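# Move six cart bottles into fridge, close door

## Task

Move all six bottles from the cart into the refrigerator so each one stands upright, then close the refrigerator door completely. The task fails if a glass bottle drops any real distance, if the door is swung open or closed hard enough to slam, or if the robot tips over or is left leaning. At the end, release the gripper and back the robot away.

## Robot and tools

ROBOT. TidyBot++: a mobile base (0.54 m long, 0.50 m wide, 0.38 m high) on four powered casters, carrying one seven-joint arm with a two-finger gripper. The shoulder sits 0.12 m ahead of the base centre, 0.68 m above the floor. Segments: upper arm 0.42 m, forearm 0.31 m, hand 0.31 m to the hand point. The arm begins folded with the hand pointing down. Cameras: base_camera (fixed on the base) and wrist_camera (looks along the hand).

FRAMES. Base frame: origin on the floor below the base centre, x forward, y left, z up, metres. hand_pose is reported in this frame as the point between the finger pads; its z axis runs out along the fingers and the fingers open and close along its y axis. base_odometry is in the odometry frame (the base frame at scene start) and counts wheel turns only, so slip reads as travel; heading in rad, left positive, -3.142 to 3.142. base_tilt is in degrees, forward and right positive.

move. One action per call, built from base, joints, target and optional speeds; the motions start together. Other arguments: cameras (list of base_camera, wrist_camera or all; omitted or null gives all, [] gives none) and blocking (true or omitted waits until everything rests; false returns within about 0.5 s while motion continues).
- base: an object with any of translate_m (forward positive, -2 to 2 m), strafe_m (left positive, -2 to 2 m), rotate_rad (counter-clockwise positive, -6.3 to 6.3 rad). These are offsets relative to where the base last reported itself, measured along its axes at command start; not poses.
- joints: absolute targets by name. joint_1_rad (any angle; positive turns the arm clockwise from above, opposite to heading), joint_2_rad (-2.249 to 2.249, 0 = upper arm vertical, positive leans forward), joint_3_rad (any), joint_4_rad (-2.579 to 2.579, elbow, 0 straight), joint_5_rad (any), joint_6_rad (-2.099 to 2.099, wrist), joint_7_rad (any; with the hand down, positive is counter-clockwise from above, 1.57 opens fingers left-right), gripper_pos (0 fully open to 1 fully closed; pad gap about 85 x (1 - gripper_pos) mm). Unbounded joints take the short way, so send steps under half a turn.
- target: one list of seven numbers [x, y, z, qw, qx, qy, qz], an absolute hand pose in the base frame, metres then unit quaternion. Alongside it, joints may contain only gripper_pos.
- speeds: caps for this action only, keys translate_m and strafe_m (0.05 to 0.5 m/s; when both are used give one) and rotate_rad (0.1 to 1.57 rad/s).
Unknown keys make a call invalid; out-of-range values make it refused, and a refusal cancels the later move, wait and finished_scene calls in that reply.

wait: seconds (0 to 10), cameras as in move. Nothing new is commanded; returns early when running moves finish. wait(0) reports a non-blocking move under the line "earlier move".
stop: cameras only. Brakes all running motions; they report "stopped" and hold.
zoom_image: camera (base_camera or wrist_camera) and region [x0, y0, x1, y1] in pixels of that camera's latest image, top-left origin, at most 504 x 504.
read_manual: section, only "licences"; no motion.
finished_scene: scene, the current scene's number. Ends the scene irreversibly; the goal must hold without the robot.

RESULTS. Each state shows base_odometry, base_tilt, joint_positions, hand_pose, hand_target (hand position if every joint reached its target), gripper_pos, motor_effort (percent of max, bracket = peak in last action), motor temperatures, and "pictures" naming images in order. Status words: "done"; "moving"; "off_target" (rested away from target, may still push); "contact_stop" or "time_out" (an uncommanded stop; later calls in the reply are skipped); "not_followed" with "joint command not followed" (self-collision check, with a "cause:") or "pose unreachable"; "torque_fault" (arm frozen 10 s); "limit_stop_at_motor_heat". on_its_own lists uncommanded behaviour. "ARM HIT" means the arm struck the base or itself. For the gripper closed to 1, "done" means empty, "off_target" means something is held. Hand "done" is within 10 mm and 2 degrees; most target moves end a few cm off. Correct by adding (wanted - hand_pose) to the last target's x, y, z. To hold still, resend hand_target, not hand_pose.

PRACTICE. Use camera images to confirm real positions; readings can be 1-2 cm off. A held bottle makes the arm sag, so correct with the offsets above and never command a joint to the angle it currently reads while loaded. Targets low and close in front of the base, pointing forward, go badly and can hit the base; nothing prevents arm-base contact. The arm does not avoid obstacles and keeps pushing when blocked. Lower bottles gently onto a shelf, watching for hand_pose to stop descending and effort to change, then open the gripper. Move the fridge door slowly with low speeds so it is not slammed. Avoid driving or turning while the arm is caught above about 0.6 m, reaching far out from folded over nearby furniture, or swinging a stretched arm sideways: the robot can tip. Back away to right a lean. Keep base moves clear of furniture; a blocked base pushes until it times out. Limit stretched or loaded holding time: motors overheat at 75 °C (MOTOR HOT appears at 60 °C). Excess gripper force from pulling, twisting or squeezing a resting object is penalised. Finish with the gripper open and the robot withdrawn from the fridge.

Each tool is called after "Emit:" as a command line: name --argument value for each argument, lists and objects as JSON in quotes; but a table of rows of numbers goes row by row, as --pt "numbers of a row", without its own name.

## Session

Emit:
move

Scene clock: 0.00 s.
Motor temperatures (°C): [33 36 32 34 36 38 36]
base_odometry: x=+0.000 y=+0.000 heading=+0.000
base_tilt: forward=+0.3 right=-0.5
base_status: not commanded
joint_positions: joint_1_rad=-0.003 joint_2_rad=-0.330 joint_3_rad=+3.109 joint_4_rad=-2.544 joint_5_rad=+0.021 joint_6_rad=-0.848 joint_7_rad=+1.609 gripper_pos=+0.000
joint_status: not commanded
motor_effort: joint_1_rad=+0 joint_2_rad=-2 joint_3_rad=+1 joint_4_rad=+15 joint_5_rad=+0 joint_6_rad=-1 joint_7_rad=+1
hand_pose: x=+0.2586 y=+0.0001 z=+0.5809 quat_wxyz=(+0.014, +0.998, +0.043, +0.039) (m; base frame)
hand_target: x=+0.2589 y=+0.0001 z=+0.5810 quat_wxyz=(+0.014, +0.998, +0.043, +0.040) (m; base frame)
hand_status: not commanded
pictures: base_camera, wrist_camera
camera_calibration:
wrist_camera: T_world_to_cam=[[0.117133, -0.991987, 0.0473551, -0.0591492], [-0.986693, -0.121657, -0.107871, 0.381379], [0.112768, -0.0340897, -0.993036, 0.674542], [0, 0, 0, 1]] pos_world=[0.307166, 0.0107172, 0.713785]

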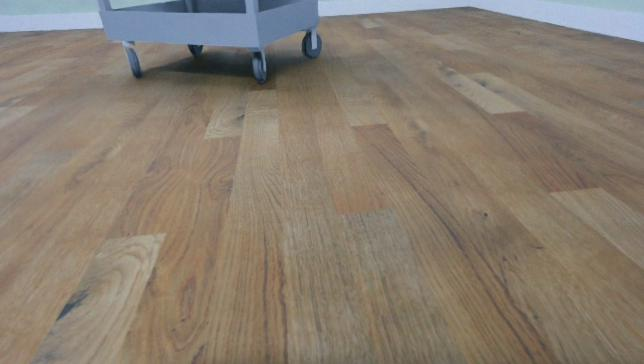

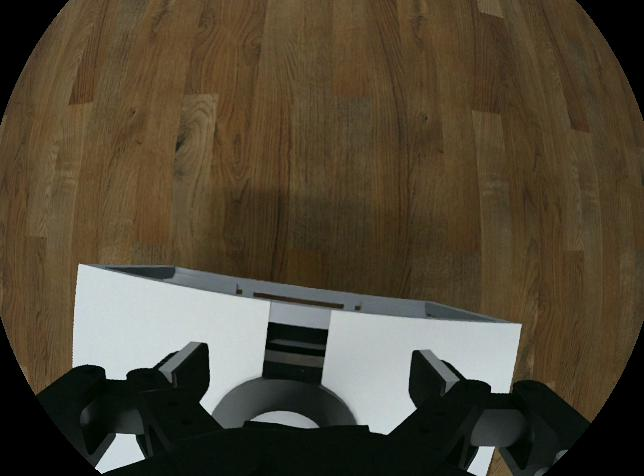

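Emit:
move --joints '{"joint_1_rad":0,"joint_2_rad":-0.3,"joint_4_rad":-1.5,"joint_6_rad":-0.8,"gripper_pos":0.1}' --cameras '["wrist_camera"]'

Emit:
move --base '{"rotate_rad":1.3}' --cameras '["wrist_camera","base_camera"]'

Emit:
move --base '{"rotate_rad":1.3}' --cameras '["wrist_camera","base_camera"]'

Emit:
move --base '{"rotate_rad":1.3}' --cameras '["wrist_camera","base_camera"]'

Emit:
move --base '{"rotate_rad":1.3}' --cameras '["wrist_camera","base_camera"]'

Scene clock: 10.73 s.
Motor temperatures (°C): [33 36 32 34 36 38 36]
move: done
base_odometry: x=+0.000 y=+0.000 heading=+0.000
base_tilt: forward=+0.4 right=-0.5
base_status: not commanded
joint_positions: joint_1_rad=-0.003 joint_2_rad=-0.321 joint_3_rad=+3.109 joint_4_rad=-1.520 joint_5_rad=+0.021 joint_6_rad=-0.848 joint_7_rad=+1.609 gripper_pos=+0.100
joint_status: all done
motor_effort: joint_1_rad=+0(1) joint_2_rad=-9(9) joint_3_rad=+1(2) joint_4_rad=+22(22) joint_5_rad=+0(1) joint_6_rad=+6(6) joint_7_rad=+0(1)
hand_pose: x=+0.5552 y=+0.0150 z=+1.0528 quat_wxyz=(+0.016, +0.853, +0.035, +0.521) (m; base frame)
hand_target: x=+0.5702 y=+0.0145 z=+1.0680 quat_wxyz=(+0.016, +0.841, +0.034, +0.540) (m; base frame)
hand_status: not commanded
pictures: wrist_camera
camera_calibration:
wrist_camera: T_world_to_cam=[[0.0462951, -0.993817, 0.100921, -0.118496], [-0.425633, -0.111024, -0.898059, 1.24694], [0.903711, -0.00137943, -0.428141, 0.0759061], [0, 0, 0, 1]] pos_world=[0.467625, 0.0207809, 1.16428]

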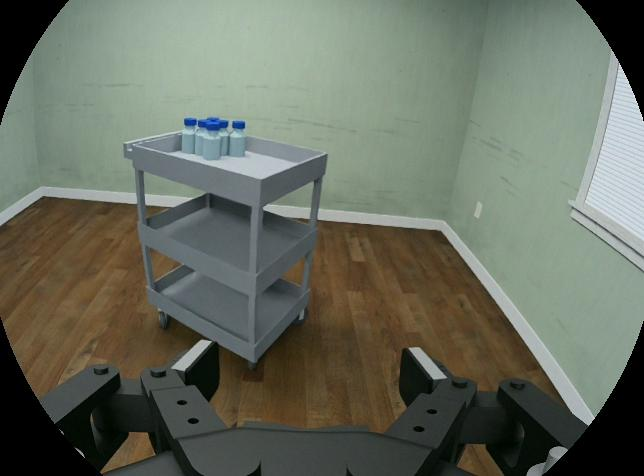

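Scene clock: 12.83 s.
Motor temperatures (°C): [33 36 32 34 36 38 36]
move: done
base_odometry: x=+0.000 y=+0.000 heading=+1.299
base_tilt: forward=+0.3 right=-0.6
base_status: done
joint_positions: joint_1_rad=-0.003 joint_2_rad=-0.311 joint_3_rad=+3.109 joint_4_rad=-1.520 joint_5_rad=+0.021 joint_6_rad=-0.848 joint_7_rad=+1.609 gripper_pos=+0.100
joint_status: not commanded
motor_effort: joint_1_rad=+0(2) joint_2_rad=-9(11) joint_3_rad=+1(3) joint_4_rad=+21(22) joint_5_rad=+1(1) joint_6_rad=+6(7) joint_7_rad=+0(1)
hand_pose: x=+0.5590 y=+0.0151 z=+1.0482 quat_wxyz=(+0.016, +0.856, +0.035, +0.516) (m; base frame)
hand_target: x=+0.5702 y=+0.0145 z=+1.0680 quat_wxyz=(+0.016, +0.841, +0.034, +0.540) (m; base frame)
hand_status: not commanded
pictures: base_camera, wrist_camera
camera_calibration:
wrist_camera: T_world_to_cam=[[0.0476368, -0.993796, 0.1005, -0.118369], [-0.434999, -0.111212, -0.893537, 1.24497], [0.89917, -0.00115199, -0.437598, 0.082887], [0, 0, 0, 1]] pos_world=[0.472672, 0.0209168, 1.1606]

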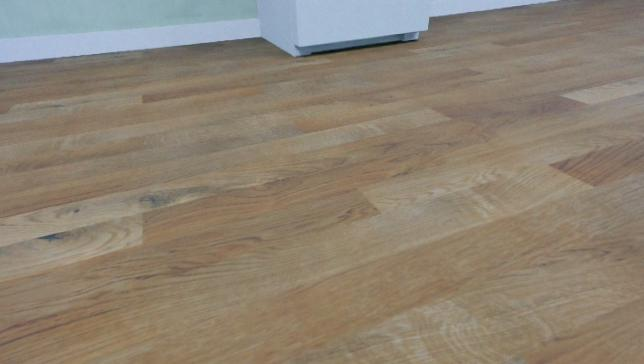

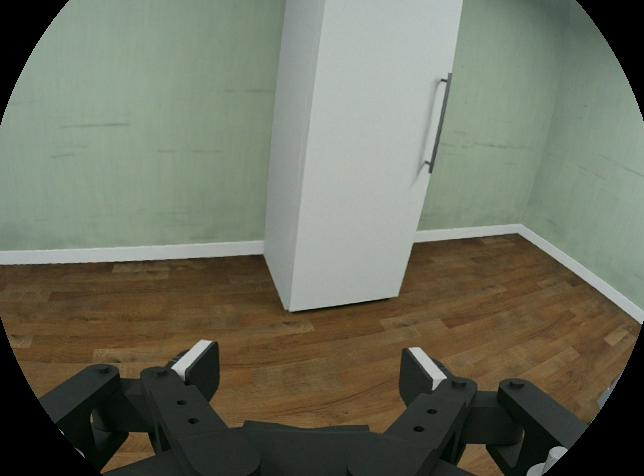

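Scene clock: 14.93 s.
Motor temperatures (°C): [33 36 32 34 36 38 36]
move: done
base_odometry: x=+0.000 y=+0.000 heading=+2.598
base_tilt: forward=+0.4 right=-0.6
base_status: done
joint_positions: joint_1_rad=-0.002 joint_2_rad=-0.310 joint_3_rad=+3.109 joint_4_rad=-1.520 joint_5_rad=+0.021 joint_6_rad=-0.848 joint_7_rad=+1.609 gripper_pos=+0.100
joint_status: not commanded
motor_effort: joint_1_rad=+0(2) joint_2_rad=-9(11) joint_3_rad=+1(3) joint_4_rad=+21(22) joint_5_rad=+0(1) joint_6_rad=+6(7) joint_7_rad=+0(1)
hand_pose: x=+0.5593 y=+0.0151 z=+1.0478 quat_wxyz=(+0.016, +0.856, +0.035, +0.516) (m; base frame)
hand_target: x=+0.5702 y=+0.0145 z=+1.0680 quat_wxyz=(+0.016, +0.841, +0.034, +0.540) (m; base frame)
hand_status: not commanded
pictures: base_camera, wrist_camera
camera_calibration:
wrist_camera: T_world_to_cam=[[0.0475357, -0.993801, 0.100499, -0.118357], [-0.435728, -0.111167, -0.893187, 1.24482], [0.898822, -0.00133215, -0.438311, 0.0834156], [0, 0, 0, 1]] pos_world=[0.473054, 0.0208705, 1.16031]

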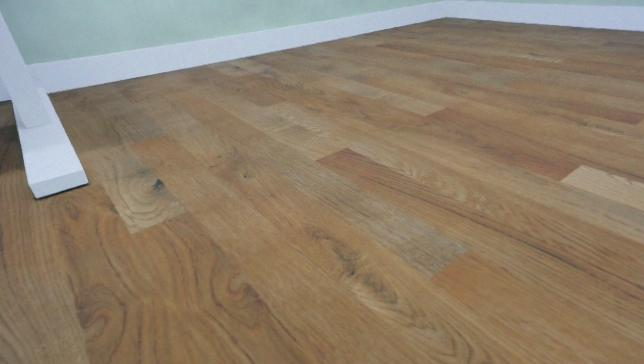

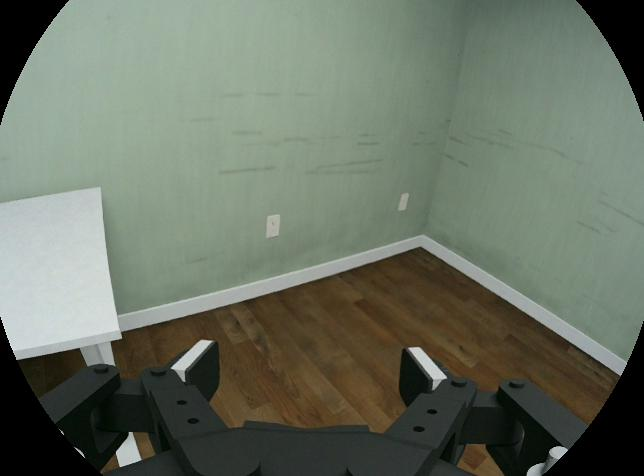

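Scene clock: 17.03 s.
Motor temperatures (°C): [33 36 32 34 36 38 36]
move: done
base_odometry: x=+0.000 y=+0.000 heading=-2.386
base_tilt: forward=+0.4 right=-0.6
base_status: done
joint_positions: joint_1_rad=-0.002 joint_2_rad=-0.309 joint_3_rad=+3.108 joint_4_rad=-1.520 joint_5_rad=+0.021 joint_6_rad=-0.848 joint_7_rad=+1.609 gripper_pos=+0.100
joint_status: not commanded
motor_effort: joint_1_rad=+0(2) joint_2_rad=-9(11) joint_3_rad=+1(3) joint_4_rad=+22(22) joint_5_rad=+0(1) joint_6_rad=+6(7) joint_7_rad=+0(1)
hand_pose: x=+0.5595 y=+0.0150 z=+1.0476 quat_wxyz=(+0.016, +0.856, +0.035, +0.515) (m; base frame)
hand_target: x=+0.5702 y=+0.0145 z=+1.0680 quat_wxyz=(+0.016, +0.841, +0.034, +0.540) (m; base frame)
hand_status: not commanded
pictures: base_camera, wrist_camera
camera_calibration:
wrist_camera: T_world_to_cam=[[0.0475001, -0.993802, 0.100501, -0.118353], [-0.436237, -0.111151, -0.89294, 1.24471], [0.898577, -0.00142749, -0.438813, 0.0837876], [0, 0, 0, 1]] pos_world=[0.473322, 0.0208513, 1.16012]

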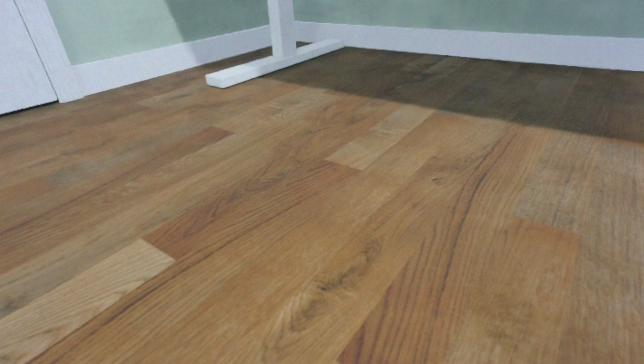

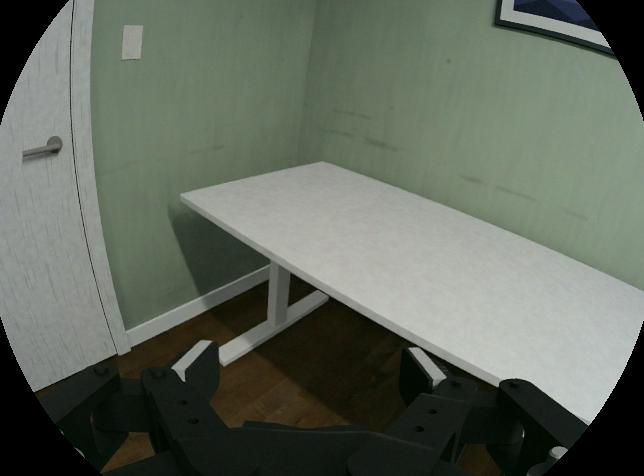

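Scene clock: 19.13 s.
Motor temperatures (°C): [33 36 32 34 36 38 36]
move: done
base_odometry: x=+0.000 y=+0.000 heading=-1.087
base_tilt: forward=+0.4 right=-0.5
base_status: done
joint_positions: joint_1_rad=-0.002 joint_2_rad=-0.309 joint_3_rad=+3.108 joint_4_rad=-1.520 joint_5_rad=+0.021 joint_6_rad=-0.848 joint_7_rad=+1.609 gripper_pos=+0.100
joint_status: not commanded
motor_effort: joint_1_rad=+0(2) joint_2_rad=-9(11) joint_3_rad=+1(3) joint_4_rad=+21(22) joint_5_rad=+0(1) joint_6_rad=+6(7) joint_7_rad=+0(1)
hand_pose: x=+0.5597 y=+0.0150 z=+1.0475 quat_wxyz=(+0.016, +0.856, +0.035, +0.515) (m; base frame)
hand_target: x=+0.5702 y=+0.0145 z=+1.0680 quat_wxyz=(+0.016, +0.841, +0.034, +0.540) (m; base frame)
hand_status: not commanded
pictures: base_camera, wrist_camera
camera_calibration:
wrist_camera: T_world_to_cam=[[0.0475546, -0.993798, 0.100514, -0.118369], [-0.436497, -0.111187, -0.892809, 1.24465], [0.898448, -0.00141689, -0.439077, 0.0839837], [0, 0, 0, 1]] pos_world=[0.473461, 0.0208733, 1.16001]

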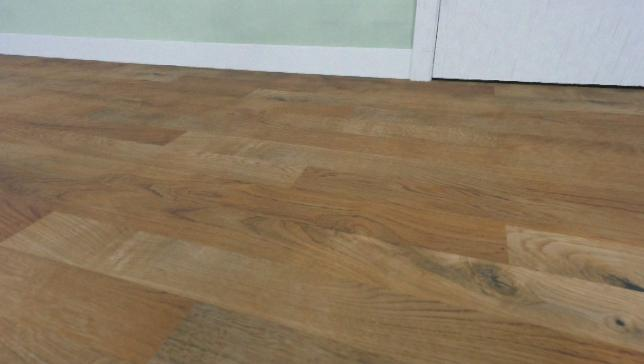

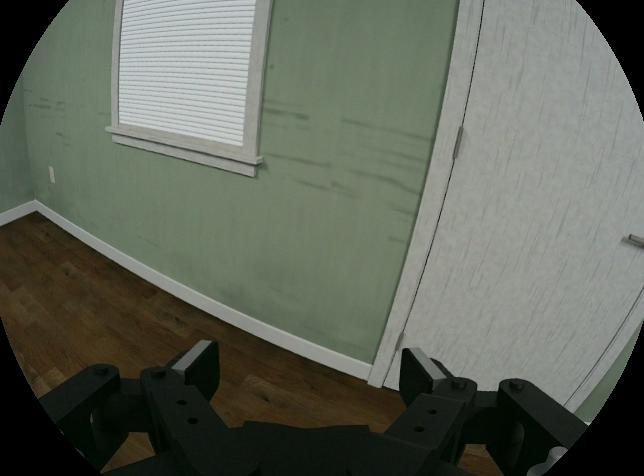

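Emit:
move --joints '{"joint_1_rad":0,"joint_2_rad":-0.1,"joint_4_rad":-2.0,"joint_6_rad":0.33}' --base '{"rotate_rad":2.733,"translate_m":-0.253,"strafe_m":1.217}' --cameras '["wrist_camera","base_camera"]'

Scene clock: 82.00 s.
Motor temperatures (°C): [33 36 32 34 36 38 36]
move: done
base_odometry: x=+0.960 y=+0.790 heading=+1.647
base_tilt: forward=+0.4 right=-0.6
base_status: done
joint_positions: joint_1_rad=+0.000 joint_2_rad=-0.108 joint_3_rad=+3.111 joint_4_rad=-1.981 joint_5_rad=+0.021 joint_6_rad=+0.263 joint_7_rad=+1.609 gripper_pos=+0.100
joint_status: all done
motor_effort: joint_1_rad=+0(3) joint_2_rad=-17(20) joint_3_rad=+0(3) joint_4_rad=+22(25) joint_5_rad=+0(1) joint_6_rad=+7(8) joint_7_rad=+0(1)
hand_pose: x=+0.6842 y=+0.0213 z=+0.9938 quat_wxyz=(+0.009, +0.720, +0.035, +0.693) (m; base frame)
hand_target: x=+0.6849 y=+0.0230 z=+0.9990 quat_wxyz=(+0.008, +0.706, +0.036, +0.707) (m; base frame)
hand_status: not commanded
pictures: base_camera, wrist_camera
camera_calibration:
wrist_camera: T_world_to_cam=[[0.0249574, -0.995031, 0.0963833, -0.0931377], [-0.00499666, -0.0965363, -0.995317, 1.05815], [0.999676, 0.0243589, -0.00738113, -0.550307], [0, 0, 0, 1]] pos_world=[0.55774, 0.0228797, 1.05811]

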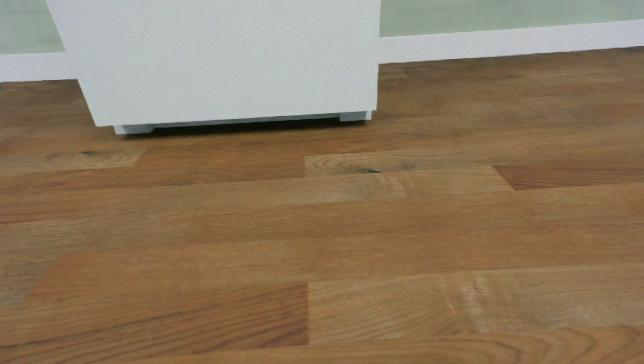

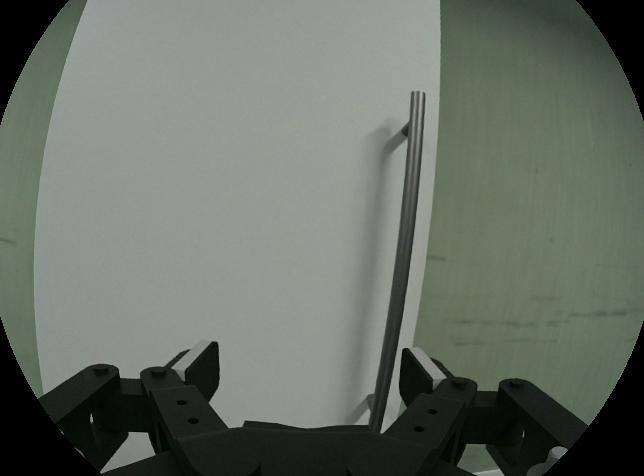

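Emit:
move --joints '{"gripper_pos":0}' --base '{"translate_m":0.12,"strafe_m":-0.085}' --speeds '{"translate_m":0.2}' --cameras '["wrist_camera"]'

Scene clock: 92.63 s.
Motor temperatures (°C): [33 36 32 34 36 38 36]
move: done
base_odometry: x=+1.036 y=+0.916 heading=+1.647
base_tilt: forward=+0.4 right=-0.6
base_status: done
joint_positions: joint_1_rad=+0.000 joint_2_rad=-0.104 joint_3_rad=+3.111 joint_4_rad=-1.982 joint_5_rad=+0.021 joint_6_rad=+0.264 joint_7_rad=+1.609 gripper_pos=+0.000
joint_status: all done
motor_effort: joint_1_rad=+0(2) joint_2_rad=-17(19) joint_3_rad=+1(3) joint_4_rad=+22(23) joint_5_rad=+0(1) joint_6_rad=+7(8) joint_7_rad=+0(1)
hand_pose: x=+0.6852 y=+0.0214 z=+0.9918 quat_wxyz=(+0.009, +0.721, +0.035, +0.692) (m; base frame)
hand_target: x=+0.6849 y=+0.0230 z=+0.9990 quat_wxyz=(+0.008, +0.706, +0.036, +0.707) (m; base frame)
hand_status: not commanded
pictures: wrist_camera
camera_calibration:
wrist_camera: T_world_to_cam=[[0.0255753, -0.995025, 0.0962904, -0.0931245], [-0.00812163, -0.0965255, -0.995297, 1.05822], [0.99964, 0.024673, -0.0105499, -0.54814], [0, 0, 0, 1]] pos_world=[0.558919, 0.0230088, 1.05643]

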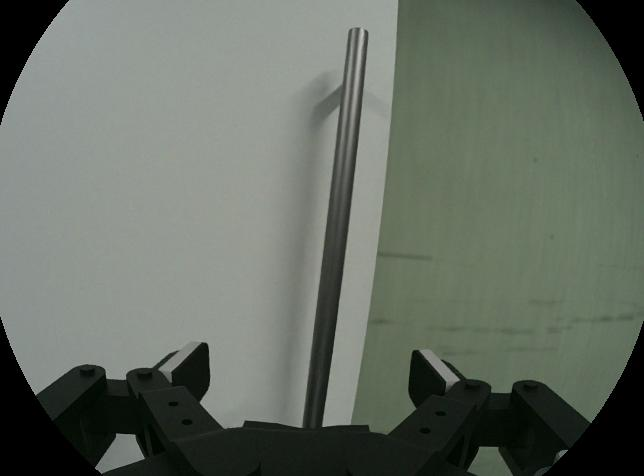

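Emit:
move --joints '{"joint_7_rad":1.51}' --base '{"translate_m":0.07,"strafe_m":-0.008}' --speeds '{"translate_m":0.15}' --cameras '["wrist_camera"]'

Scene clock: 104.43 s.
Motor temperatures (°C): [33 36 32 34 36 38 36]
move: done
base_odometry: x=+1.039 y=+0.987 heading=+1.647
base_tilt: forward=+0.4 right=-0.5
base_status: done
joint_positions: joint_1_rad=+0.000 joint_2_rad=-0.103 joint_3_rad=+3.111 joint_4_rad=-1.983 joint_5_rad=+0.021 joint_6_rad=+0.265 joint_7_rad=+1.521 gripper_pos=+0.000
joint_status: all done
motor_effort: joint_1_rad=+0(1) joint_2_rad=-16(19) joint_3_rad=+1(1) joint_4_rad=+22(24) joint_5_rad=+0(0) joint_6_rad=+7(8) joint_7_rad=+0(1)
hand_pose: x=+0.6855 y=+0.0214 z=+0.9910 quat_wxyz=(-0.022, +0.723, +0.003, +0.691) (m; base frame)
hand_target: x=+0.6849 y=+0.0230 z=+0.9990 quat_wxyz=(-0.027, +0.707, +0.001, +0.707) (m; base frame)
hand_status: not commanded
pictures: wrist_camera
camera_calibration:
wrist_camera: T_world_to_cam=[[0.0219736, -0.999721, 0.00870349, -0.00368861], [-0.0123287, -0.00897589, -0.999884, 1.06307], [0.999683, 0.0218638, -0.0125225, -0.546448], [0, 0, 0, 1]] pos_world=[0.559462, 0.0178019, 1.05614]

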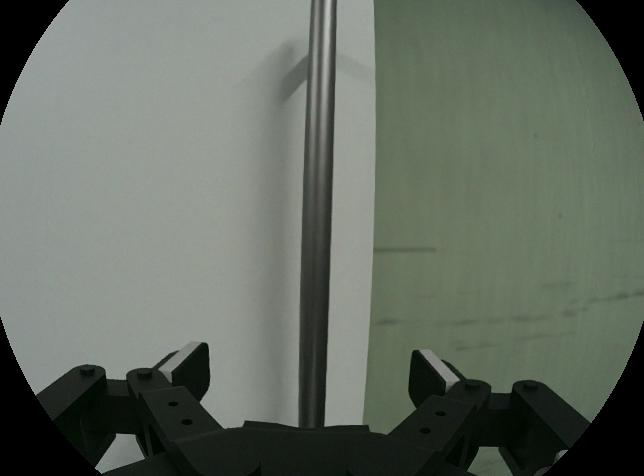

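Emit:
move --base '{"translate_m":0.058,"strafe_m":-0.001}' --speeds '{"translate_m":0.1}' --cameras '["wrist_camera"]'

Scene clock: 113.17 s.
Motor temperatures (°C): [33 36 32 34 36 38 36]
move: done
base_odometry: x=+1.035 y=+1.045 heading=+1.646
base_tilt: forward=+0.4 right=-0.5
base_status: done
joint_positions: joint_1_rad=+0.000 joint_2_rad=-0.101 joint_3_rad=+3.111 joint_4_rad=-1.983 joint_5_rad=+0.021 joint_6_rad=+0.265 joint_7_rad=+1.521 gripper_pos=+0.000
joint_status: not commanded
motor_effort: joint_1_rad=+0(1) joint_2_rad=-17(19) joint_3_rad=+1(1) joint_4_rad=+22(23) joint_5_rad=+0(0) joint_6_rad=+7(7) joint_7_rad=+0(1)
hand_pose: x=+0.6861 y=+0.0214 z=+0.9896 quat_wxyz=(-0.022, +0.723, +0.003, +0.690) (m; base frame)
hand_target: x=+0.6849 y=+0.0230 z=+0.9990 quat_wxyz=(-0.027, +0.707, +0.001, +0.707) (m; base frame)
hand_status: not commanded
pictures: wrist_camera
camera_calibration:
wrist_camera: T_world_to_cam=[[0.0220006, -0.999721, 0.00865162, -0.00365733], [-0.0146082, -0.00897425, -0.999853, 1.06321], [0.999651, 0.021871, -0.0148015, -0.54485], [0, 0, 0, 1]] pos_world=[0.560272, 0.0178016, 1.05502]

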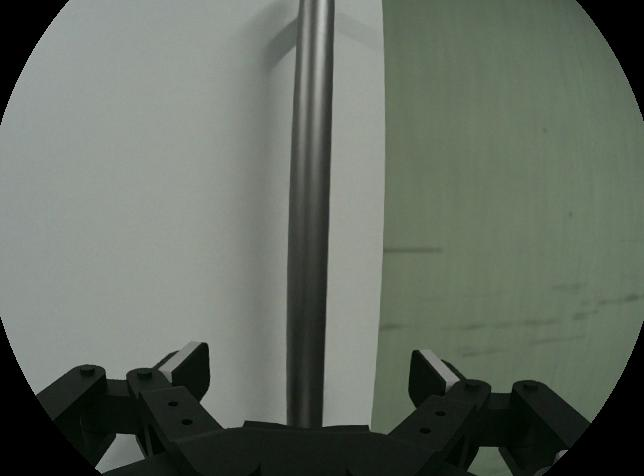

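Emit:
move --base '{"translate_m":0.013,"strafe_m":0.0015}' --speeds '{"translate_m":0.1}' --cameras '[]'

Emit:
move --joints '{"gripper_pos":0.85}' --cameras '["wrist_camera"]'

Scene clock: 118.10 s.
Motor temperatures (°C): [33 36 32 34 36 38 36]
move: done
base_odometry: x=+1.033 y=+1.058 heading=+1.646
base_tilt: forward=+0.4 right=-0.6
base_status: done
joint_positions: joint_1_rad=+0.000 joint_2_rad=-0.097 joint_3_rad=+3.111 joint_4_rad=-1.983 joint_5_rad=+0.021 joint_6_rad=+0.265 joint_7_rad=+1.521 gripper_pos=+0.000
joint_status: not commanded
motor_effort: joint_1_rad=+0(1) joint_2_rad=-17(21) joint_3_rad=+1(1) joint_4_rad=+23(23) joint_5_rad=+0(1) joint_6_rad=+7(7) joint_7_rad=+0(1)
hand_pose: x=+0.6872 y=+0.0214 z=+0.9873 quat_wxyz=(-0.022, +0.725, +0.003, +0.689) (m; base frame)
hand_target: x=+0.6849 y=+0.0230 z=+0.9990 quat_wxyz=(-0.027, +0.707, +0.001, +0.707) (m; base frame)
hand_status: not commanded
pictures: none
No camera images: "cameras" was empty.

Scene clock: 119.17 s.
Motor temperatures (°C): [33 36 32 34 36 38 36]
move: done
base_odometry: x=+1.033 y=+1.058 heading=+1.646
base_tilt: forward=+0.4 right=-0.6
base_status: not commanded
joint_positions: joint_1_rad=-0.001 joint_2_rad=-0.098 joint_3_rad=+3.110 joint_4_rad=-1.985 joint_5_rad=+0.021 joint_6_rad=+0.265 joint_7_rad=+1.521 gripper_pos=+0.832
joint_status: all done
motor_effort: joint_1_rad=+2(6) joint_2_rad=-17(18) joint_3_rad=+3(6) joint_4_rad=+22(24) joint_5_rad=-1(1) joint_6_rad=+7(7) joint_7_rad=+0(1)
hand_pose: x=+0.6867 y=+0.0228 z=+0.9872 quat_wxyz=(-0.022, +0.725, +0.004, +0.689) (m; base frame)
hand_target: x=+0.6849 y=+0.0230 z=+0.9990 quat_wxyz=(-0.027, +0.707, +0.001, +0.707) (m; base frame)
hand_status: not commanded
pictures: wrist_camera
camera_calibration:
wrist_camera: T_world_to_cam=[[0.024326, -0.999666, 0.00869173, -0.00396644], [-0.0184801, -0.00914248, -0.999787, 1.06344], [0.999533, 0.0241602, -0.0186963, -0.541597], [0, 0, 0, 1]] pos_world=[0.561093, 0.0188424, 1.05312]

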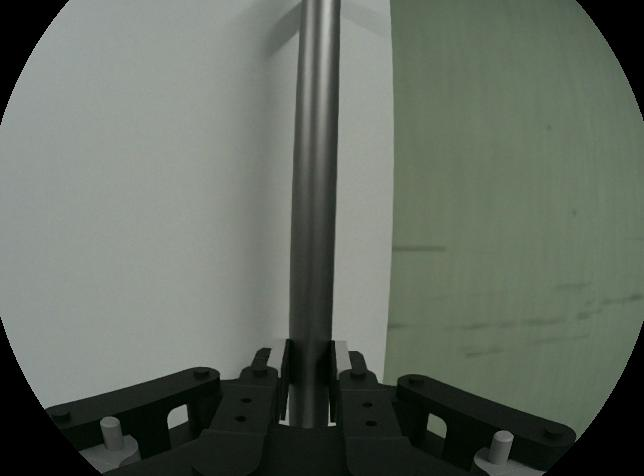

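Emit:
move --joints '{"gripper_pos":0.95}' --cameras '[]'

Emit:
move --base '{"translate_m":-0.034,"strafe_m":0.048,"rotate_rad":-0.06}' --speeds '{"translate_m":0.06,"rotate_rad":0.1}' --cameras '["wrist_camera"]'

Scene clock: 128.40 s.
Motor temperatures (°C): [33 36 32 34 36 38 36]
move: off_target
base_odometry: x=+1.033 y=+1.058 heading=+1.646
base_tilt: forward=+0.4 right=-0.6
base_status: not commanded
joint_positions: joint_1_rad=-0.002 joint_2_rad=-0.098 joint_3_rad=+3.110 joint_4_rad=-1.985 joint_5_rad=+0.021 joint_6_rad=+0.265 joint_7_rad=+1.521 gripper_pos=+0.844
joint_status: gripper_pos off_target (ended at +0.844, target +0.950)
motor_effort: joint_1_rad=+0(1) joint_2_rad=-16(17) joint_3_rad=+1(2) joint_4_rad=+22(23) joint_5_rad=+0(1) joint_6_rad=+7(8) joint_7_rad=+0(0)
hand_pose: x=+0.6866 y=+0.0230 z=+0.9873 quat_wxyz=(-0.022, +0.725, +0.004, +0.689) (m; base frame)
hand_target: x=+0.6849 y=+0.0230 z=+0.9990 quat_wxyz=(-0.027, +0.707, +0.001, +0.707) (m; base frame)
hand_status: not commanded
pictures: none
No camera images: "cameras" was empty.

Scene clock: 129.83 s.
Motor temperatures (°C): [33 36 32 34 36 38 36]
move: done
base_odometry: x=+0.988 y=+1.021 heading=+1.586
base_tilt: forward=+0.4 right=-0.5
base_status: done
joint_positions: joint_1_rad=+0.005 joint_2_rad=-0.027 joint_3_rad=+3.110 joint_4_rad=-1.936 joint_5_rad=+0.021 joint_6_rad=+0.304 joint_7_rad=+1.521 gripper_pos=+0.849
joint_status: not commanded
motor_effort: joint_1_rad=-1(6) joint_2_rad=-32(37) joint_3_rad=-2(6) joint_4_rad=+9(22) joint_5_rad=+0(2) joint_6_rad=+2(7) joint_7_rad=+0(1)
hand_pose: x=+0.7145 y=+0.0197 z=+0.9873 quat_wxyz=(-0.022, +0.719, +0.002, +0.694) (m; base frame)
hand_target: x=+0.6849 y=+0.0230 z=+0.9990 quat_wxyz=(-0.027, +0.707, +0.001, +0.707) (m; base frame)
hand_status: not commanded
pictures: wrist_camera
camera_calibration:
wrist_camera: T_world_to_cam=[[0.0191251, -0.999799, 0.00605282, -0.00135312], [-0.00272149, -0.00610597, -0.999978, 1.05286], [0.999813, 0.0191082, -0.00283772, -0.585058], [0, 0, 0, 1]] pos_world=[0.587841, 0.0162553, 1.05118]

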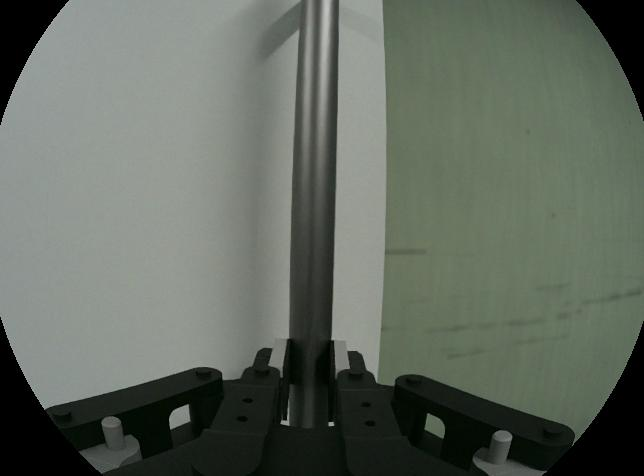

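Emit:
move --base '{"translate_m":-0.03}' --speeds '{"translate_m":0.05}' --cameras '["wrist_camera"]'

Scene clock: 135.23 s.
Motor temperatures (°C): [33 36 32 34 36 38 36]
move: done
base_odometry: x=+0.988 y=+0.991 heading=+1.586
base_tilt: forward=+0.4 right=-0.6
base_status: done
joint_positions: joint_1_rad=-0.001 joint_2_rad=-0.064 joint_3_rad=+3.110 joint_4_rad=-1.974 joint_5_rad=+0.021 joint_6_rad=+0.306 joint_7_rad=+1.521 gripper_pos=+0.851
joint_status: not commanded
motor_effort: joint_1_rad=+1(4) joint_2_rad=-24(38) joint_3_rad=+1(4) joint_4_rad=+18(22) joint_5_rad=+0(1) joint_6_rad=+6(8) joint_7_rad=+0(1)
hand_pose: x=+0.6988 y=+0.0230 z=+0.9869 quat_wxyz=(-0.023, +0.719, +0.004, +0.695) (m; base frame)
hand_target: x=+0.6849 y=+0.0230 z=+0.9990 quat_wxyz=(-0.027, +0.707, +0.001, +0.707) (m; base frame)
hand_status: not commanded
pictures: wrist_camera
camera_calibration:
wrist_camera: T_world_to_cam=[[0.0248375, -0.999665, 0.00721297, -0.00294406], [-0.00106037, -0.00724154, -0.999973, 1.05125], [0.999691, 0.0248292, -0.00123988, -0.571078], [0, 0, 0, 1]] pos_world=[0.572089, 0.018849, 1.05053]

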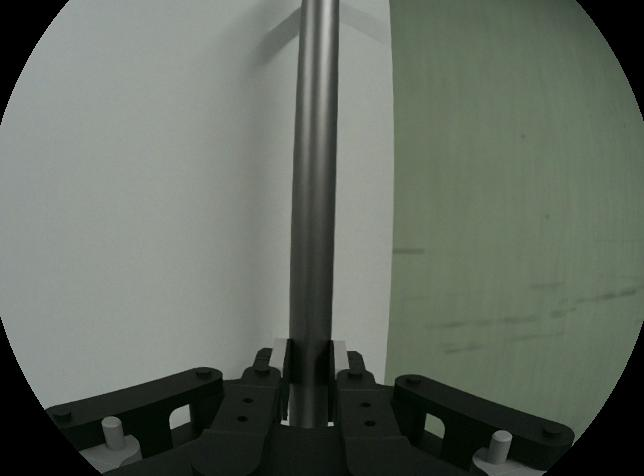

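Emit:
move --base '{"translate_m":-0.118,"strafe_m":0.205,"rotate_rad":-0.24}' --speeds '{"translate_m":0.12,"rotate_rad":0.12}' --cameras '["wrist_camera","base_camera"]'

Scene clock: 142.23 s.
Motor temperatures (°C): [33 37 32 34 36 38 36]
move: done
base_odometry: x=+0.785 y=+0.870 heading=+1.346
base_tilt: forward=+0.4 right=-0.6
base_status: done
joint_positions: joint_1_rad=+0.004 joint_2_rad=-0.067 joint_3_rad=+3.110 joint_4_rad=-1.977 joint_5_rad=+0.021 joint_6_rad=+0.306 joint_7_rad=+1.521 gripper_pos=+0.852
joint_status: not commanded
motor_effort: joint_1_rad=+0(5) joint_2_rad=-23(27) joint_3_rad=+0(5) joint_4_rad=+21(22) joint_5_rad=+0(2) joint_6_rad=+7(8) joint_7_rad=+0(0)
hand_pose: x=+0.6976 y=+0.0203 z=+0.9866 quat_wxyz=(-0.022, +0.719, +0.002, +0.695) (m; base frame)
hand_target: x=+0.6849 y=+0.0230 z=+0.9990 quat_wxyz=(-0.027, +0.707, +0.001, +0.707) (m; base frame)
hand_status: not commanded
pictures: base_camera, wrist_camera
camera_calibration:
wrist_camera: T_world_to_cam=[[0.020191, -0.99977, 0.00729602, -0.0024588], [-0.00138649, -0.0073255, -0.999972, 1.05119], [0.999795, 0.0201804, -0.00153408, -0.56945], [0, 0, 0, 1]] pos_world=[0.57084, 0.0167339, 1.0503]

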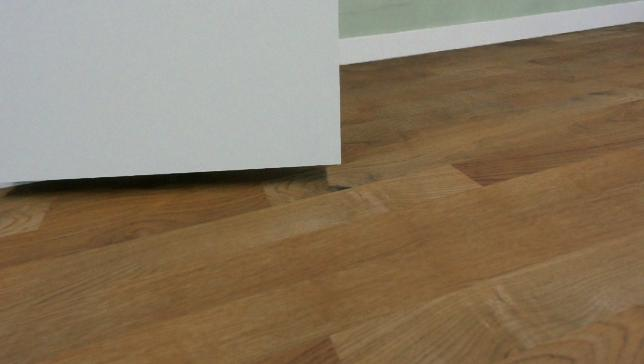

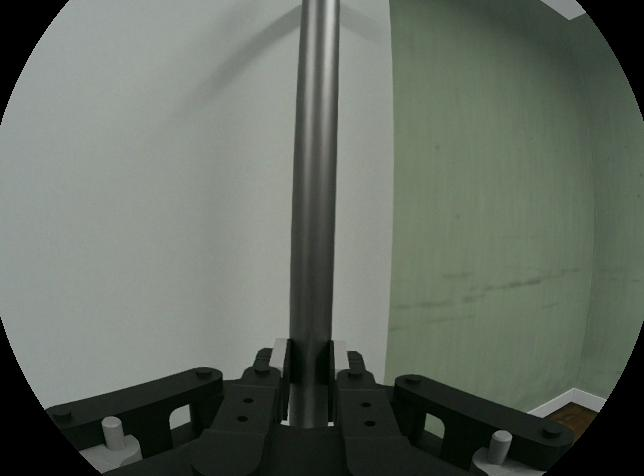

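Emit:
move --base '{"translate_m":-0.167,"strafe_m":0.354,"rotate_rad":-0.4}' --speeds '{"translate_m":0.15,"rotate_rad":0.155}' --cameras '["base_camera"]'

Emit:
move --base '{"translate_m":-0.167,"strafe_m":0.354,"rotate_rad":-0.4}' --speeds '{"translate_m":0.15,"rotate_rad":0.155}' --cameras '["base_camera"]'

Scene clock: 153.30 s.
Motor temperatures (°C): [33 37 32 34 36 38 36]
move: done
base_odometry: x=+0.403 y=+0.786 heading=+0.945
base_tilt: forward=+0.4 right=-0.6
base_status: done
joint_positions: joint_1_rad=+0.009 joint_2_rad=-0.070 joint_3_rad=+3.112 joint_4_rad=-1.981 joint_5_rad=+0.021 joint_6_rad=+0.306 joint_7_rad=+1.521 gripper_pos=+0.855
joint_status: not commanded
motor_effort: joint_1_rad=-2(5) joint_2_rad=-23(27) joint_3_rad=-2(5) joint_4_rad=+21(23) joint_5_rad=+1(2) joint_6_rad=+8(9) joint_7_rad=+0(1)
hand_pose: x=+0.6964 y=+0.0160 z=+0.9859 quat_wxyz=(-0.019, +0.719, +0.000, +0.695) (m; base frame)
hand_target: x=+0.6849 y=+0.0230 z=+0.9990 quat_wxyz=(-0.027, +0.707, +0.001, +0.707) (m; base frame)
hand_status: not commanded
pictures: base_camera

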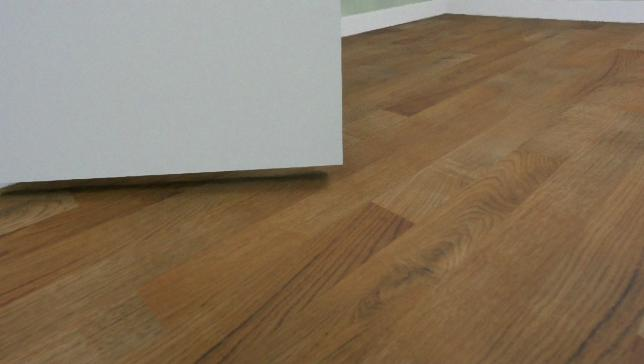

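Scene clock: 156.50 s.
Motor temperatures (°C): [33 37 32 34 36 38 36]
move: done
base_odometry: x=+0.018 y=+0.858 heading=+0.544
base_tilt: forward=+0.3 right=-0.5
base_status: done
joint_positions: joint_1_rad=+0.001 joint_2_rad=-0.102 joint_3_rad=+3.111 joint_4_rad=-2.000 joint_5_rad=+0.021 joint_6_rad=+0.306 joint_7_rad=+1.521 gripper_pos=+0.950
joint_status: not commanded
on_its_own: gripper_pos moved +0.095 to your old target +0.950
motor_effort: joint_1_rad=+0(5) joint_2_rad=-17(26) joint_3_rad=+0(5) joint_4_rad=+22(29) joint_5_rad=+0(2) joint_6_rad=+7(10) joint_7_rad=+1(1)
hand_pose: x=+0.6844 y=+0.0209 z=+0.9931 quat_wxyz=(-0.022, +0.714, +0.003, +0.700) (m; base frame)
hand_target: x=+0.6849 y=+0.0230 z=+0.9990 quat_wxyz=(-0.027, +0.707, +0.001, +0.707) (m; base frame)
hand_status: not commanded
pictures: base_camera

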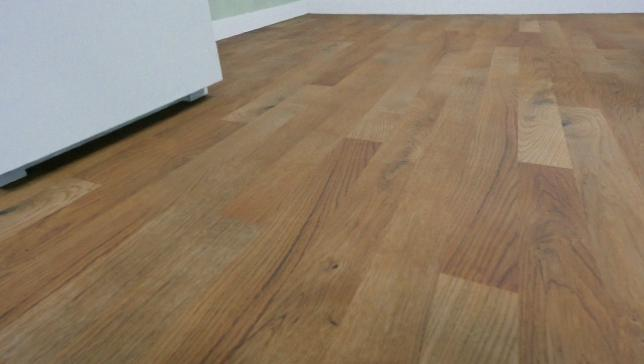

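Emit:
wait --seconds 0

Scene clock: 158.37 s.
Motor temperatures (°C): [33 37 32 34 36 38 36]
base_odometry: x=+0.018 y=+0.858 heading=+0.544
base_tilt: forward=+0.3 right=-0.6
base_status: done
joint_positions: joint_1_rad=+0.001 joint_2_rad=-0.102 joint_3_rad=+3.111 joint_4_rad=-2.000 joint_5_rad=+0.021 joint_6_rad=+0.306 joint_7_rad=+1.521 gripper_pos=+0.950
joint_status: not commanded
motor_effort: joint_1_rad=+0(5) joint_2_rad=-17(26) joint_3_rad=+1(5) joint_4_rad=+22(29) joint_5_rad=+0(2) joint_6_rad=+7(10) joint_7_rad=+0(1)
hand_pose: x=+0.6844 y=+0.0209 z=+0.9931 quat_wxyz=(-0.022, +0.714, +0.003, +0.700) (m; base frame)
hand_target: x=+0.6849 y=+0.0230 z=+0.9990 quat_wxyz=(-0.027, +0.707, +0.001, +0.707) (m; base frame)
hand_status: not commanded
pictures: base_camera, wrist_camera
camera_calibration:
wrist_camera: T_world_to_cam=[[0.0213909, -0.999738, 0.00818089, -0.00327503], [0.0113887, -0.00793857, -0.999904, 1.04885], [0.999706, 0.021482, 0.0112159, -0.568884], [0, 0, 0, 1]] pos_world=[0.556842, 0.017273, 1.05516]

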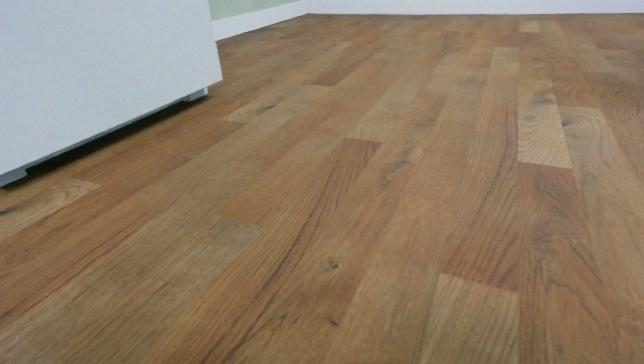

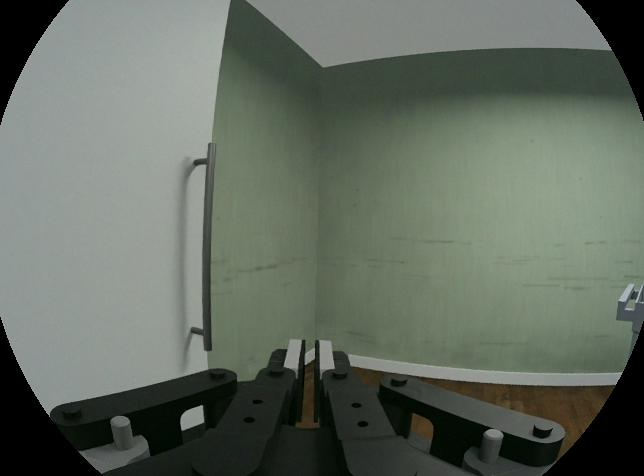

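Emit:
move --joints '{"gripper_pos":0}' --base '{"translate_m":0.901,"strafe_m":-0.477,"rotate_rad":1.103}' --speeds '{"translate_m":0.4,"rotate_rad":0.6}' --cameras '["wrist_camera"]'

Scene clock: 173.73 s.
Motor temperatures (°C): [33 37 32 34 36 38 36]
move: done
base_odometry: x=+1.036 y=+0.916 heading=+1.648
base_tilt: forward=+0.4 right=-0.5
base_status: done
joint_positions: joint_1_rad=-0.001 joint_2_rad=-0.101 joint_3_rad=+3.111 joint_4_rad=-2.000 joint_5_rad=+0.021 joint_6_rad=+0.306 joint_7_rad=+1.521 gripper_pos=+0.000
joint_status: all done
motor_effort: joint_1_rad=+0(2) joint_2_rad=-16(20) joint_3_rad=+1(3) joint_4_rad=+23(23) joint_5_rad=+0(1) joint_6_rad=+7(7) joint_7_rad=+1(1)
hand_pose: x=+0.6847 y=+0.0219 z=+0.9923 quat_wxyz=(-0.022, +0.715, +0.004, +0.699) (m; base frame)
hand_target: x=+0.6849 y=+0.0230 z=+0.9990 quat_wxyz=(-0.027, +0.707, +0.001, +0.707) (m; base frame)
hand_status: not commanded
pictures: wrist_camera
camera_calibration:
wrist_camera: T_world_to_cam=[[0.0231348, -0.999699, 0.00815186, -0.00346277], [0.0101095, -0.00791969, -0.999918, 1.04902], [0.999681, 0.0232153, 0.00992319, -0.568], [0, 0, 0, 1]] pos_world=[0.557294, 0.0180325, 1.05459]

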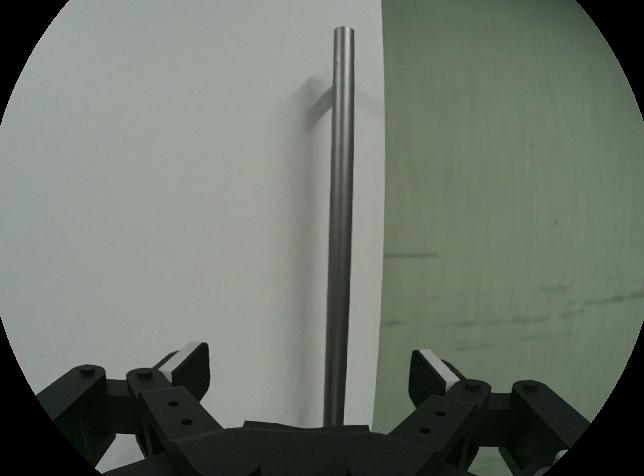

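Emit:
move --base '{"translate_m":0.15,"strafe_m":-0.008}' --speeds '{"translate_m":0.15}' --cameras '["wrist_camera"]'

Emit:
move --joints '{"gripper_pos":1.0}' --cameras '["wrist_camera"]'

Scene clock: 179.50 s.
Motor temperatures (°C): [33 37 32 34 36 38 36]
move: done
base_odometry: x=+1.032 y=+1.066 heading=+1.648
base_tilt: forward=+0.4 right=-0.6
base_status: done
joint_positions: joint_1_rad=-0.001 joint_2_rad=-0.100 joint_3_rad=+3.111 joint_4_rad=-2.000 joint_5_rad=+0.021 joint_6_rad=+0.306 joint_7_rad=+1.521 gripper_pos=+0.000
joint_status: not commanded
motor_effort: joint_1_rad=+0(1) joint_2_rad=-16(20) joint_3_rad=+1(1) joint_4_rad=+22(24) joint_5_rad=+0(1) joint_6_rad=+7(8) joint_7_rad=+1(1)
hand_pose: x=+0.6850 y=+0.0219 z=+0.9919 quat_wxyz=(-0.022, +0.715, +0.004, +0.699) (m; base frame)
hand_target: x=+0.6849 y=+0.0230 z=+0.9990 quat_wxyz=(-0.027, +0.707, +0.001, +0.707) (m; base frame)
hand_status: not commanded
pictures: wrist_camera
camera_calibration:
wrist_camera: T_world_to_cam=[[0.0231408, -0.999699, 0.00813536, -0.00345223], [0.00937481, -0.00792019, -0.999925, 1.04911], [0.999688, 0.0232154, 0.00918871, -0.5675], [0, 0, 0, 1]] pos_world=[0.557568, 0.0180326, 1.05427]

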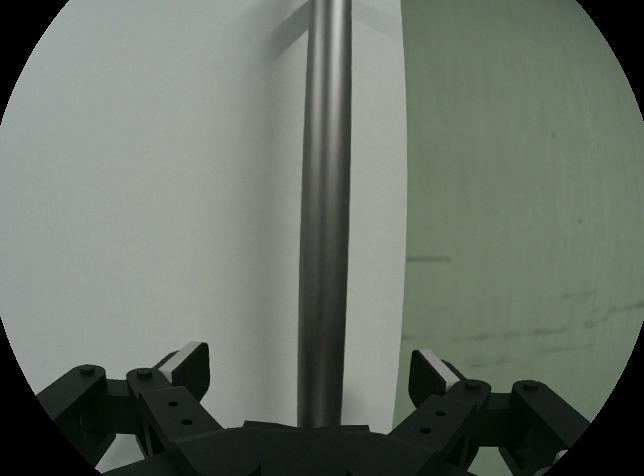

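Scene clock: 180.60 s.
Motor temperatures (°C): [33 37 32 34 36 38 36]
move: off_target
base_odometry: x=+1.032 y=+1.066 heading=+1.648
base_tilt: forward=+0.4 right=-0.5
base_status: not commanded
joint_positions: joint_1_rad=+0.005 joint_2_rad=-0.101 joint_3_rad=+3.113 joint_4_rad=-2.001 joint_5_rad=+0.021 joint_6_rad=+0.306 joint_7_rad=+1.521 gripper_pos=+0.825
joint_status: gripper_pos off_target (ended at +0.825, target +1.000)
motor_effort: joint_1_rad=+0(6) joint_2_rad=-17(18) joint_3_rad=+1(5) joint_4_rad=+23(26) joint_5_rad=-1(2) joint_6_rad=+8(9) joint_7_rad=+0(1)
hand_pose: x=+0.6847 y=+0.0172 z=+0.9919 quat_wxyz=(-0.020, +0.715, +0.001, +0.699) (m; base frame)
hand_target: x=+0.6849 y=+0.0230 z=+0.9990 quat_wxyz=(-0.027, +0.707, +0.001, +0.707) (m; base frame)
hand_status: not commanded
pictures: wrist_camera
camera_calibration:
wrist_camera: T_world_to_cam=[[0.0149217, -0.999857, 0.00794122, -0.00234578], [0.00936988, -0.00780193, -0.999926, 1.04907], [0.999845, 0.014995, 0.00925212, -0.567133], [0, 0, 0, 1]] pos_world=[0.55725, 0.0143435, 1.05426]

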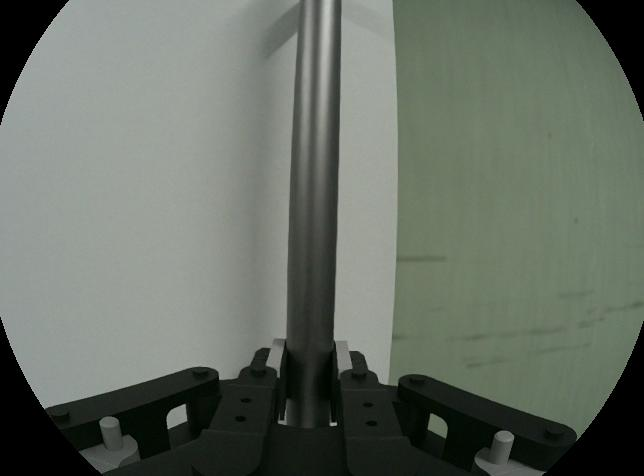

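Emit:
move --base '{"translate_m":-0.06,"strafe_m":0.078,"rotate_rad":-0.1}' --speeds '{"translate_m":0.06,"rotate_rad":0.1}' --cameras '[]'

Scene clock: 187.17 s.
Motor temperatures (°C): [33 37 32 34 36 38 36]
move: done
base_odometry: x=+0.959 y=+1.000 heading=+1.547
base_tilt: forward=+0.4 right=-0.6
base_status: done
joint_positions: joint_1_rad=+0.010 joint_2_rad=-0.072 joint_3_rad=+3.110 joint_4_rad=-1.976 joint_5_rad=+0.021 joint_6_rad=+0.311 joint_7_rad=+1.521 gripper_pos=+0.826
joint_status: not commanded
motor_effort: joint_1_rad=-1(7) joint_2_rad=-22(36) joint_3_rad=-1(7) joint_4_rad=+18(22) joint_5_rad=+0(3) joint_6_rad=+6(7) joint_7_rad=+0(1)
hand_pose: x=+0.6965 y=+0.0165 z=+0.9919 quat_wxyz=(-0.019, +0.715, +0.000, +0.699) (m; base frame)
hand_target: x=+0.6849 y=+0.0230 z=+0.9990 quat_wxyz=(-0.027, +0.707, +0.001, +0.707) (m; base frame)
hand_status: not commanded
pictures: none
No camera images: "cameras" was empty.

Emit:
move --base '{"translate_m":-0.14,"strafe_m":0.254,"rotate_rad":-0.3}' --speeds '{"translate_m":0.11,"rotate_rad":0.12}' --cameras '[]'

Scene clock: 194.53 s.
Motor temperatures (°C): [33 37 32 34 36 38 36]
move: done
base_odometry: x=+0.702 y=+0.867 heading=+1.246
base_tilt: forward=+0.4 right=-0.6
base_status: done
joint_positions: joint_1_rad=+0.015 joint_2_rad=-0.072 joint_3_rad=+3.117 joint_4_rad=-1.977 joint_5_rad=+0.021 joint_6_rad=+0.311 joint_7_rad=+1.521 gripper_pos=+0.826
joint_status: not commanded
motor_effort: joint_1_rad=-3(6) joint_2_rad=-23(27) joint_3_rad=-3(6) joint_4_rad=+21(23) joint_5_rad=+0(2) joint_6_rad=+7(9) joint_7_rad=+0(1)
hand_pose: x=+0.6964 y=+0.0095 z=+0.9914 quat_wxyz=(-0.015, +0.715, -0.004, +0.699) (m; base frame)
hand_target: x=+0.6849 y=+0.0230 z=+0.9990 quat_wxyz=(-0.027, +0.707, +0.001, +0.707) (m; base frame)
hand_status: not commanded
pictures: none
No camera images: "cameras" was empty.

Emit:
move --base '{"translate_m":-0.14,"strafe_m":0.246,"rotate_rad":-0.3}' --speeds '{"translate_m":0.11,"rotate_rad":0.12}' --cameras '["wrist_camera"]'

Scene clock: 199.97 s.
Motor temperatures (°C): [33 37 32 34 36 38 36]
move: done
base_odometry: x=+0.424 y=+0.812 heading=+0.945
base_tilt: forward=+0.4 right=-0.5
base_status: done
joint_positions: joint_1_rad=+0.012 joint_2_rad=-0.073 joint_3_rad=+3.119 joint_4_rad=-1.979 joint_5_rad=+0.021 joint_6_rad=+0.311 joint_7_rad=+1.521 gripper_pos=+0.826
joint_status: not commanded
motor_effort: joint_1_rad=-2(5) joint_2_rad=-21(26) joint_3_rad=-2(5) joint_4_rad=+20(22) joint_5_rad=+1(1) joint_6_rad=+7(8) joint_7_rad=+0(0)
hand_pose: x=+0.6961 y=+0.0101 z=+0.9909 quat_wxyz=(-0.016, +0.715, -0.004, +0.699) (m; base frame)
hand_target: x=+0.6849 y=+0.0230 z=+0.9990 quat_wxyz=(-0.027, +0.707, +0.001, +0.707) (m; base frame)
hand_status: not commanded
pictures: wrist_camera
camera_calibration:
wrist_camera: T_world_to_cam=[[0.00294272, -0.999973, 0.00670313, -0.000003547], [0.00815825, -0.00667893, -0.999944, 1.04869], [0.999962, 0.00299724, 0.00813837, -0.577292], [0, 0, 0, 1]] pos_world=[0.568715, 0.00873086, 1.05333]

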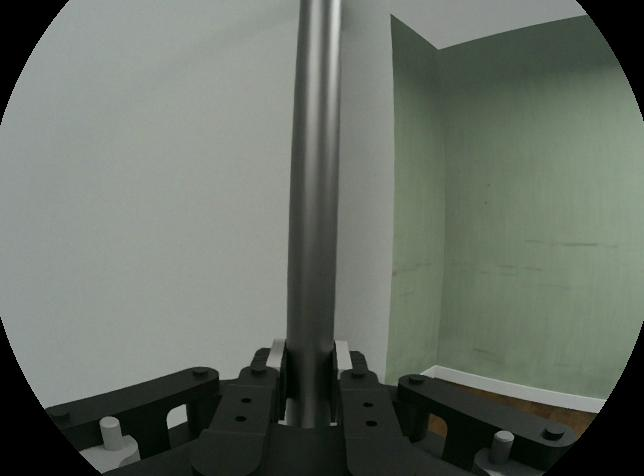

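Emit:
move --base '{"translate_m":-0.14,"strafe_m":0.248,"rotate_rad":-0.3}' --speeds '{"translate_m":0.11,"rotate_rad":0.12}' --cameras '[]'

Emit:
move --base '{"translate_m":-0.14,"strafe_m":0.248,"rotate_rad":-0.3}' --speeds '{"translate_m":0.11,"rotate_rad":0.12}' --cameras '["wrist_camera"]'

Scene clock: 205.87 s.
Motor temperatures (°C): [33 37 32 34 36 38 36]
move: done
base_odometry: x=+0.141 y=+0.844 heading=+0.644
base_tilt: forward=+0.4 right=-0.5
base_status: done
joint_positions: joint_1_rad=+0.013 joint_2_rad=-0.076 joint_3_rad=+3.120 joint_4_rad=-1.982 joint_5_rad=+0.021 joint_6_rad=+0.311 joint_7_rad=+1.521 gripper_pos=+0.826
joint_status: not commanded
motor_effort: joint_1_rad=-2(6) joint_2_rad=-21(26) joint_3_rad=-2(5) joint_4_rad=+22(23) joint_5_rad=+0(2) joint_6_rad=+7(9) joint_7_rad=+0(1)
hand_pose: x=+0.6949 y=+0.0087 z=+0.9903 quat_wxyz=(-0.015, +0.716, -0.005, +0.698) (m; base frame)
hand_target: x=+0.6849 y=+0.0230 z=+0.9990 quat_wxyz=(-0.027, +0.707, +0.001, +0.707) (m; base frame)
hand_status: not commanded
pictures: none
No camera images: "cameras" was empty.

Scene clock: 208.97 s.
Motor temperatures (°C): [33 37 32 34 36 38 36]
move: done
base_odometry: x=-0.120 y=+0.959 heading=+0.343
base_tilt: forward=+0.4 right=-0.6
base_status: done
joint_positions: joint_1_rad=+0.013 joint_2_rad=-0.082 joint_3_rad=+3.122 joint_4_rad=-1.988 joint_5_rad=+0.021 joint_6_rad=+0.311 joint_7_rad=+1.521 gripper_pos=+0.826
joint_status: not commanded
motor_effort: joint_1_rad=-3(5) joint_2_rad=-19(25) joint_3_rad=-2(6) joint_4_rad=+22(25) joint_5_rad=+0(2) joint_6_rad=+8(9) joint_7_rad=+0(1)
hand_pose: x=+0.6925 y=+0.0075 z=+0.9899 quat_wxyz=(-0.014, +0.716, -0.006, +0.698) (m; base frame)
hand_target: x=+0.6849 y=+0.0230 z=+0.9990 quat_wxyz=(-0.027, +0.707, +0.001, +0.707) (m; base frame)
hand_status: not commanded
pictures: wrist_camera
camera_calibration:
wrist_camera: T_world_to_cam=[[-0.00158267, -0.999976, 0.00667455, 0.000523615], [0.0069843, -0.00668545, -0.999953, 1.04855], [0.999974, -0.00153598, 0.00699471, -0.572489], [0, 0, 0, 1]] pos_world=[0.565151, 0.00665431, 1.0525]

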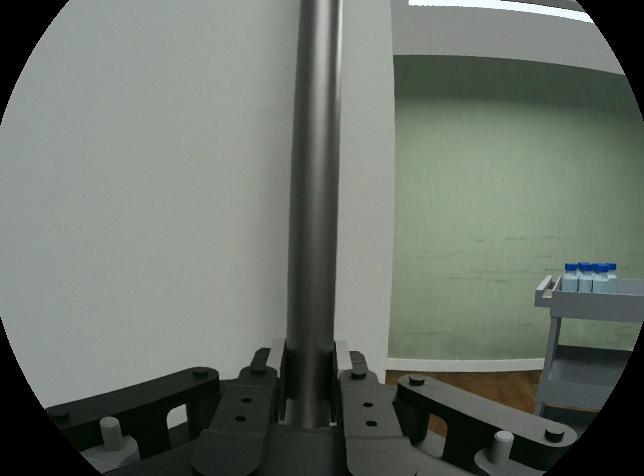

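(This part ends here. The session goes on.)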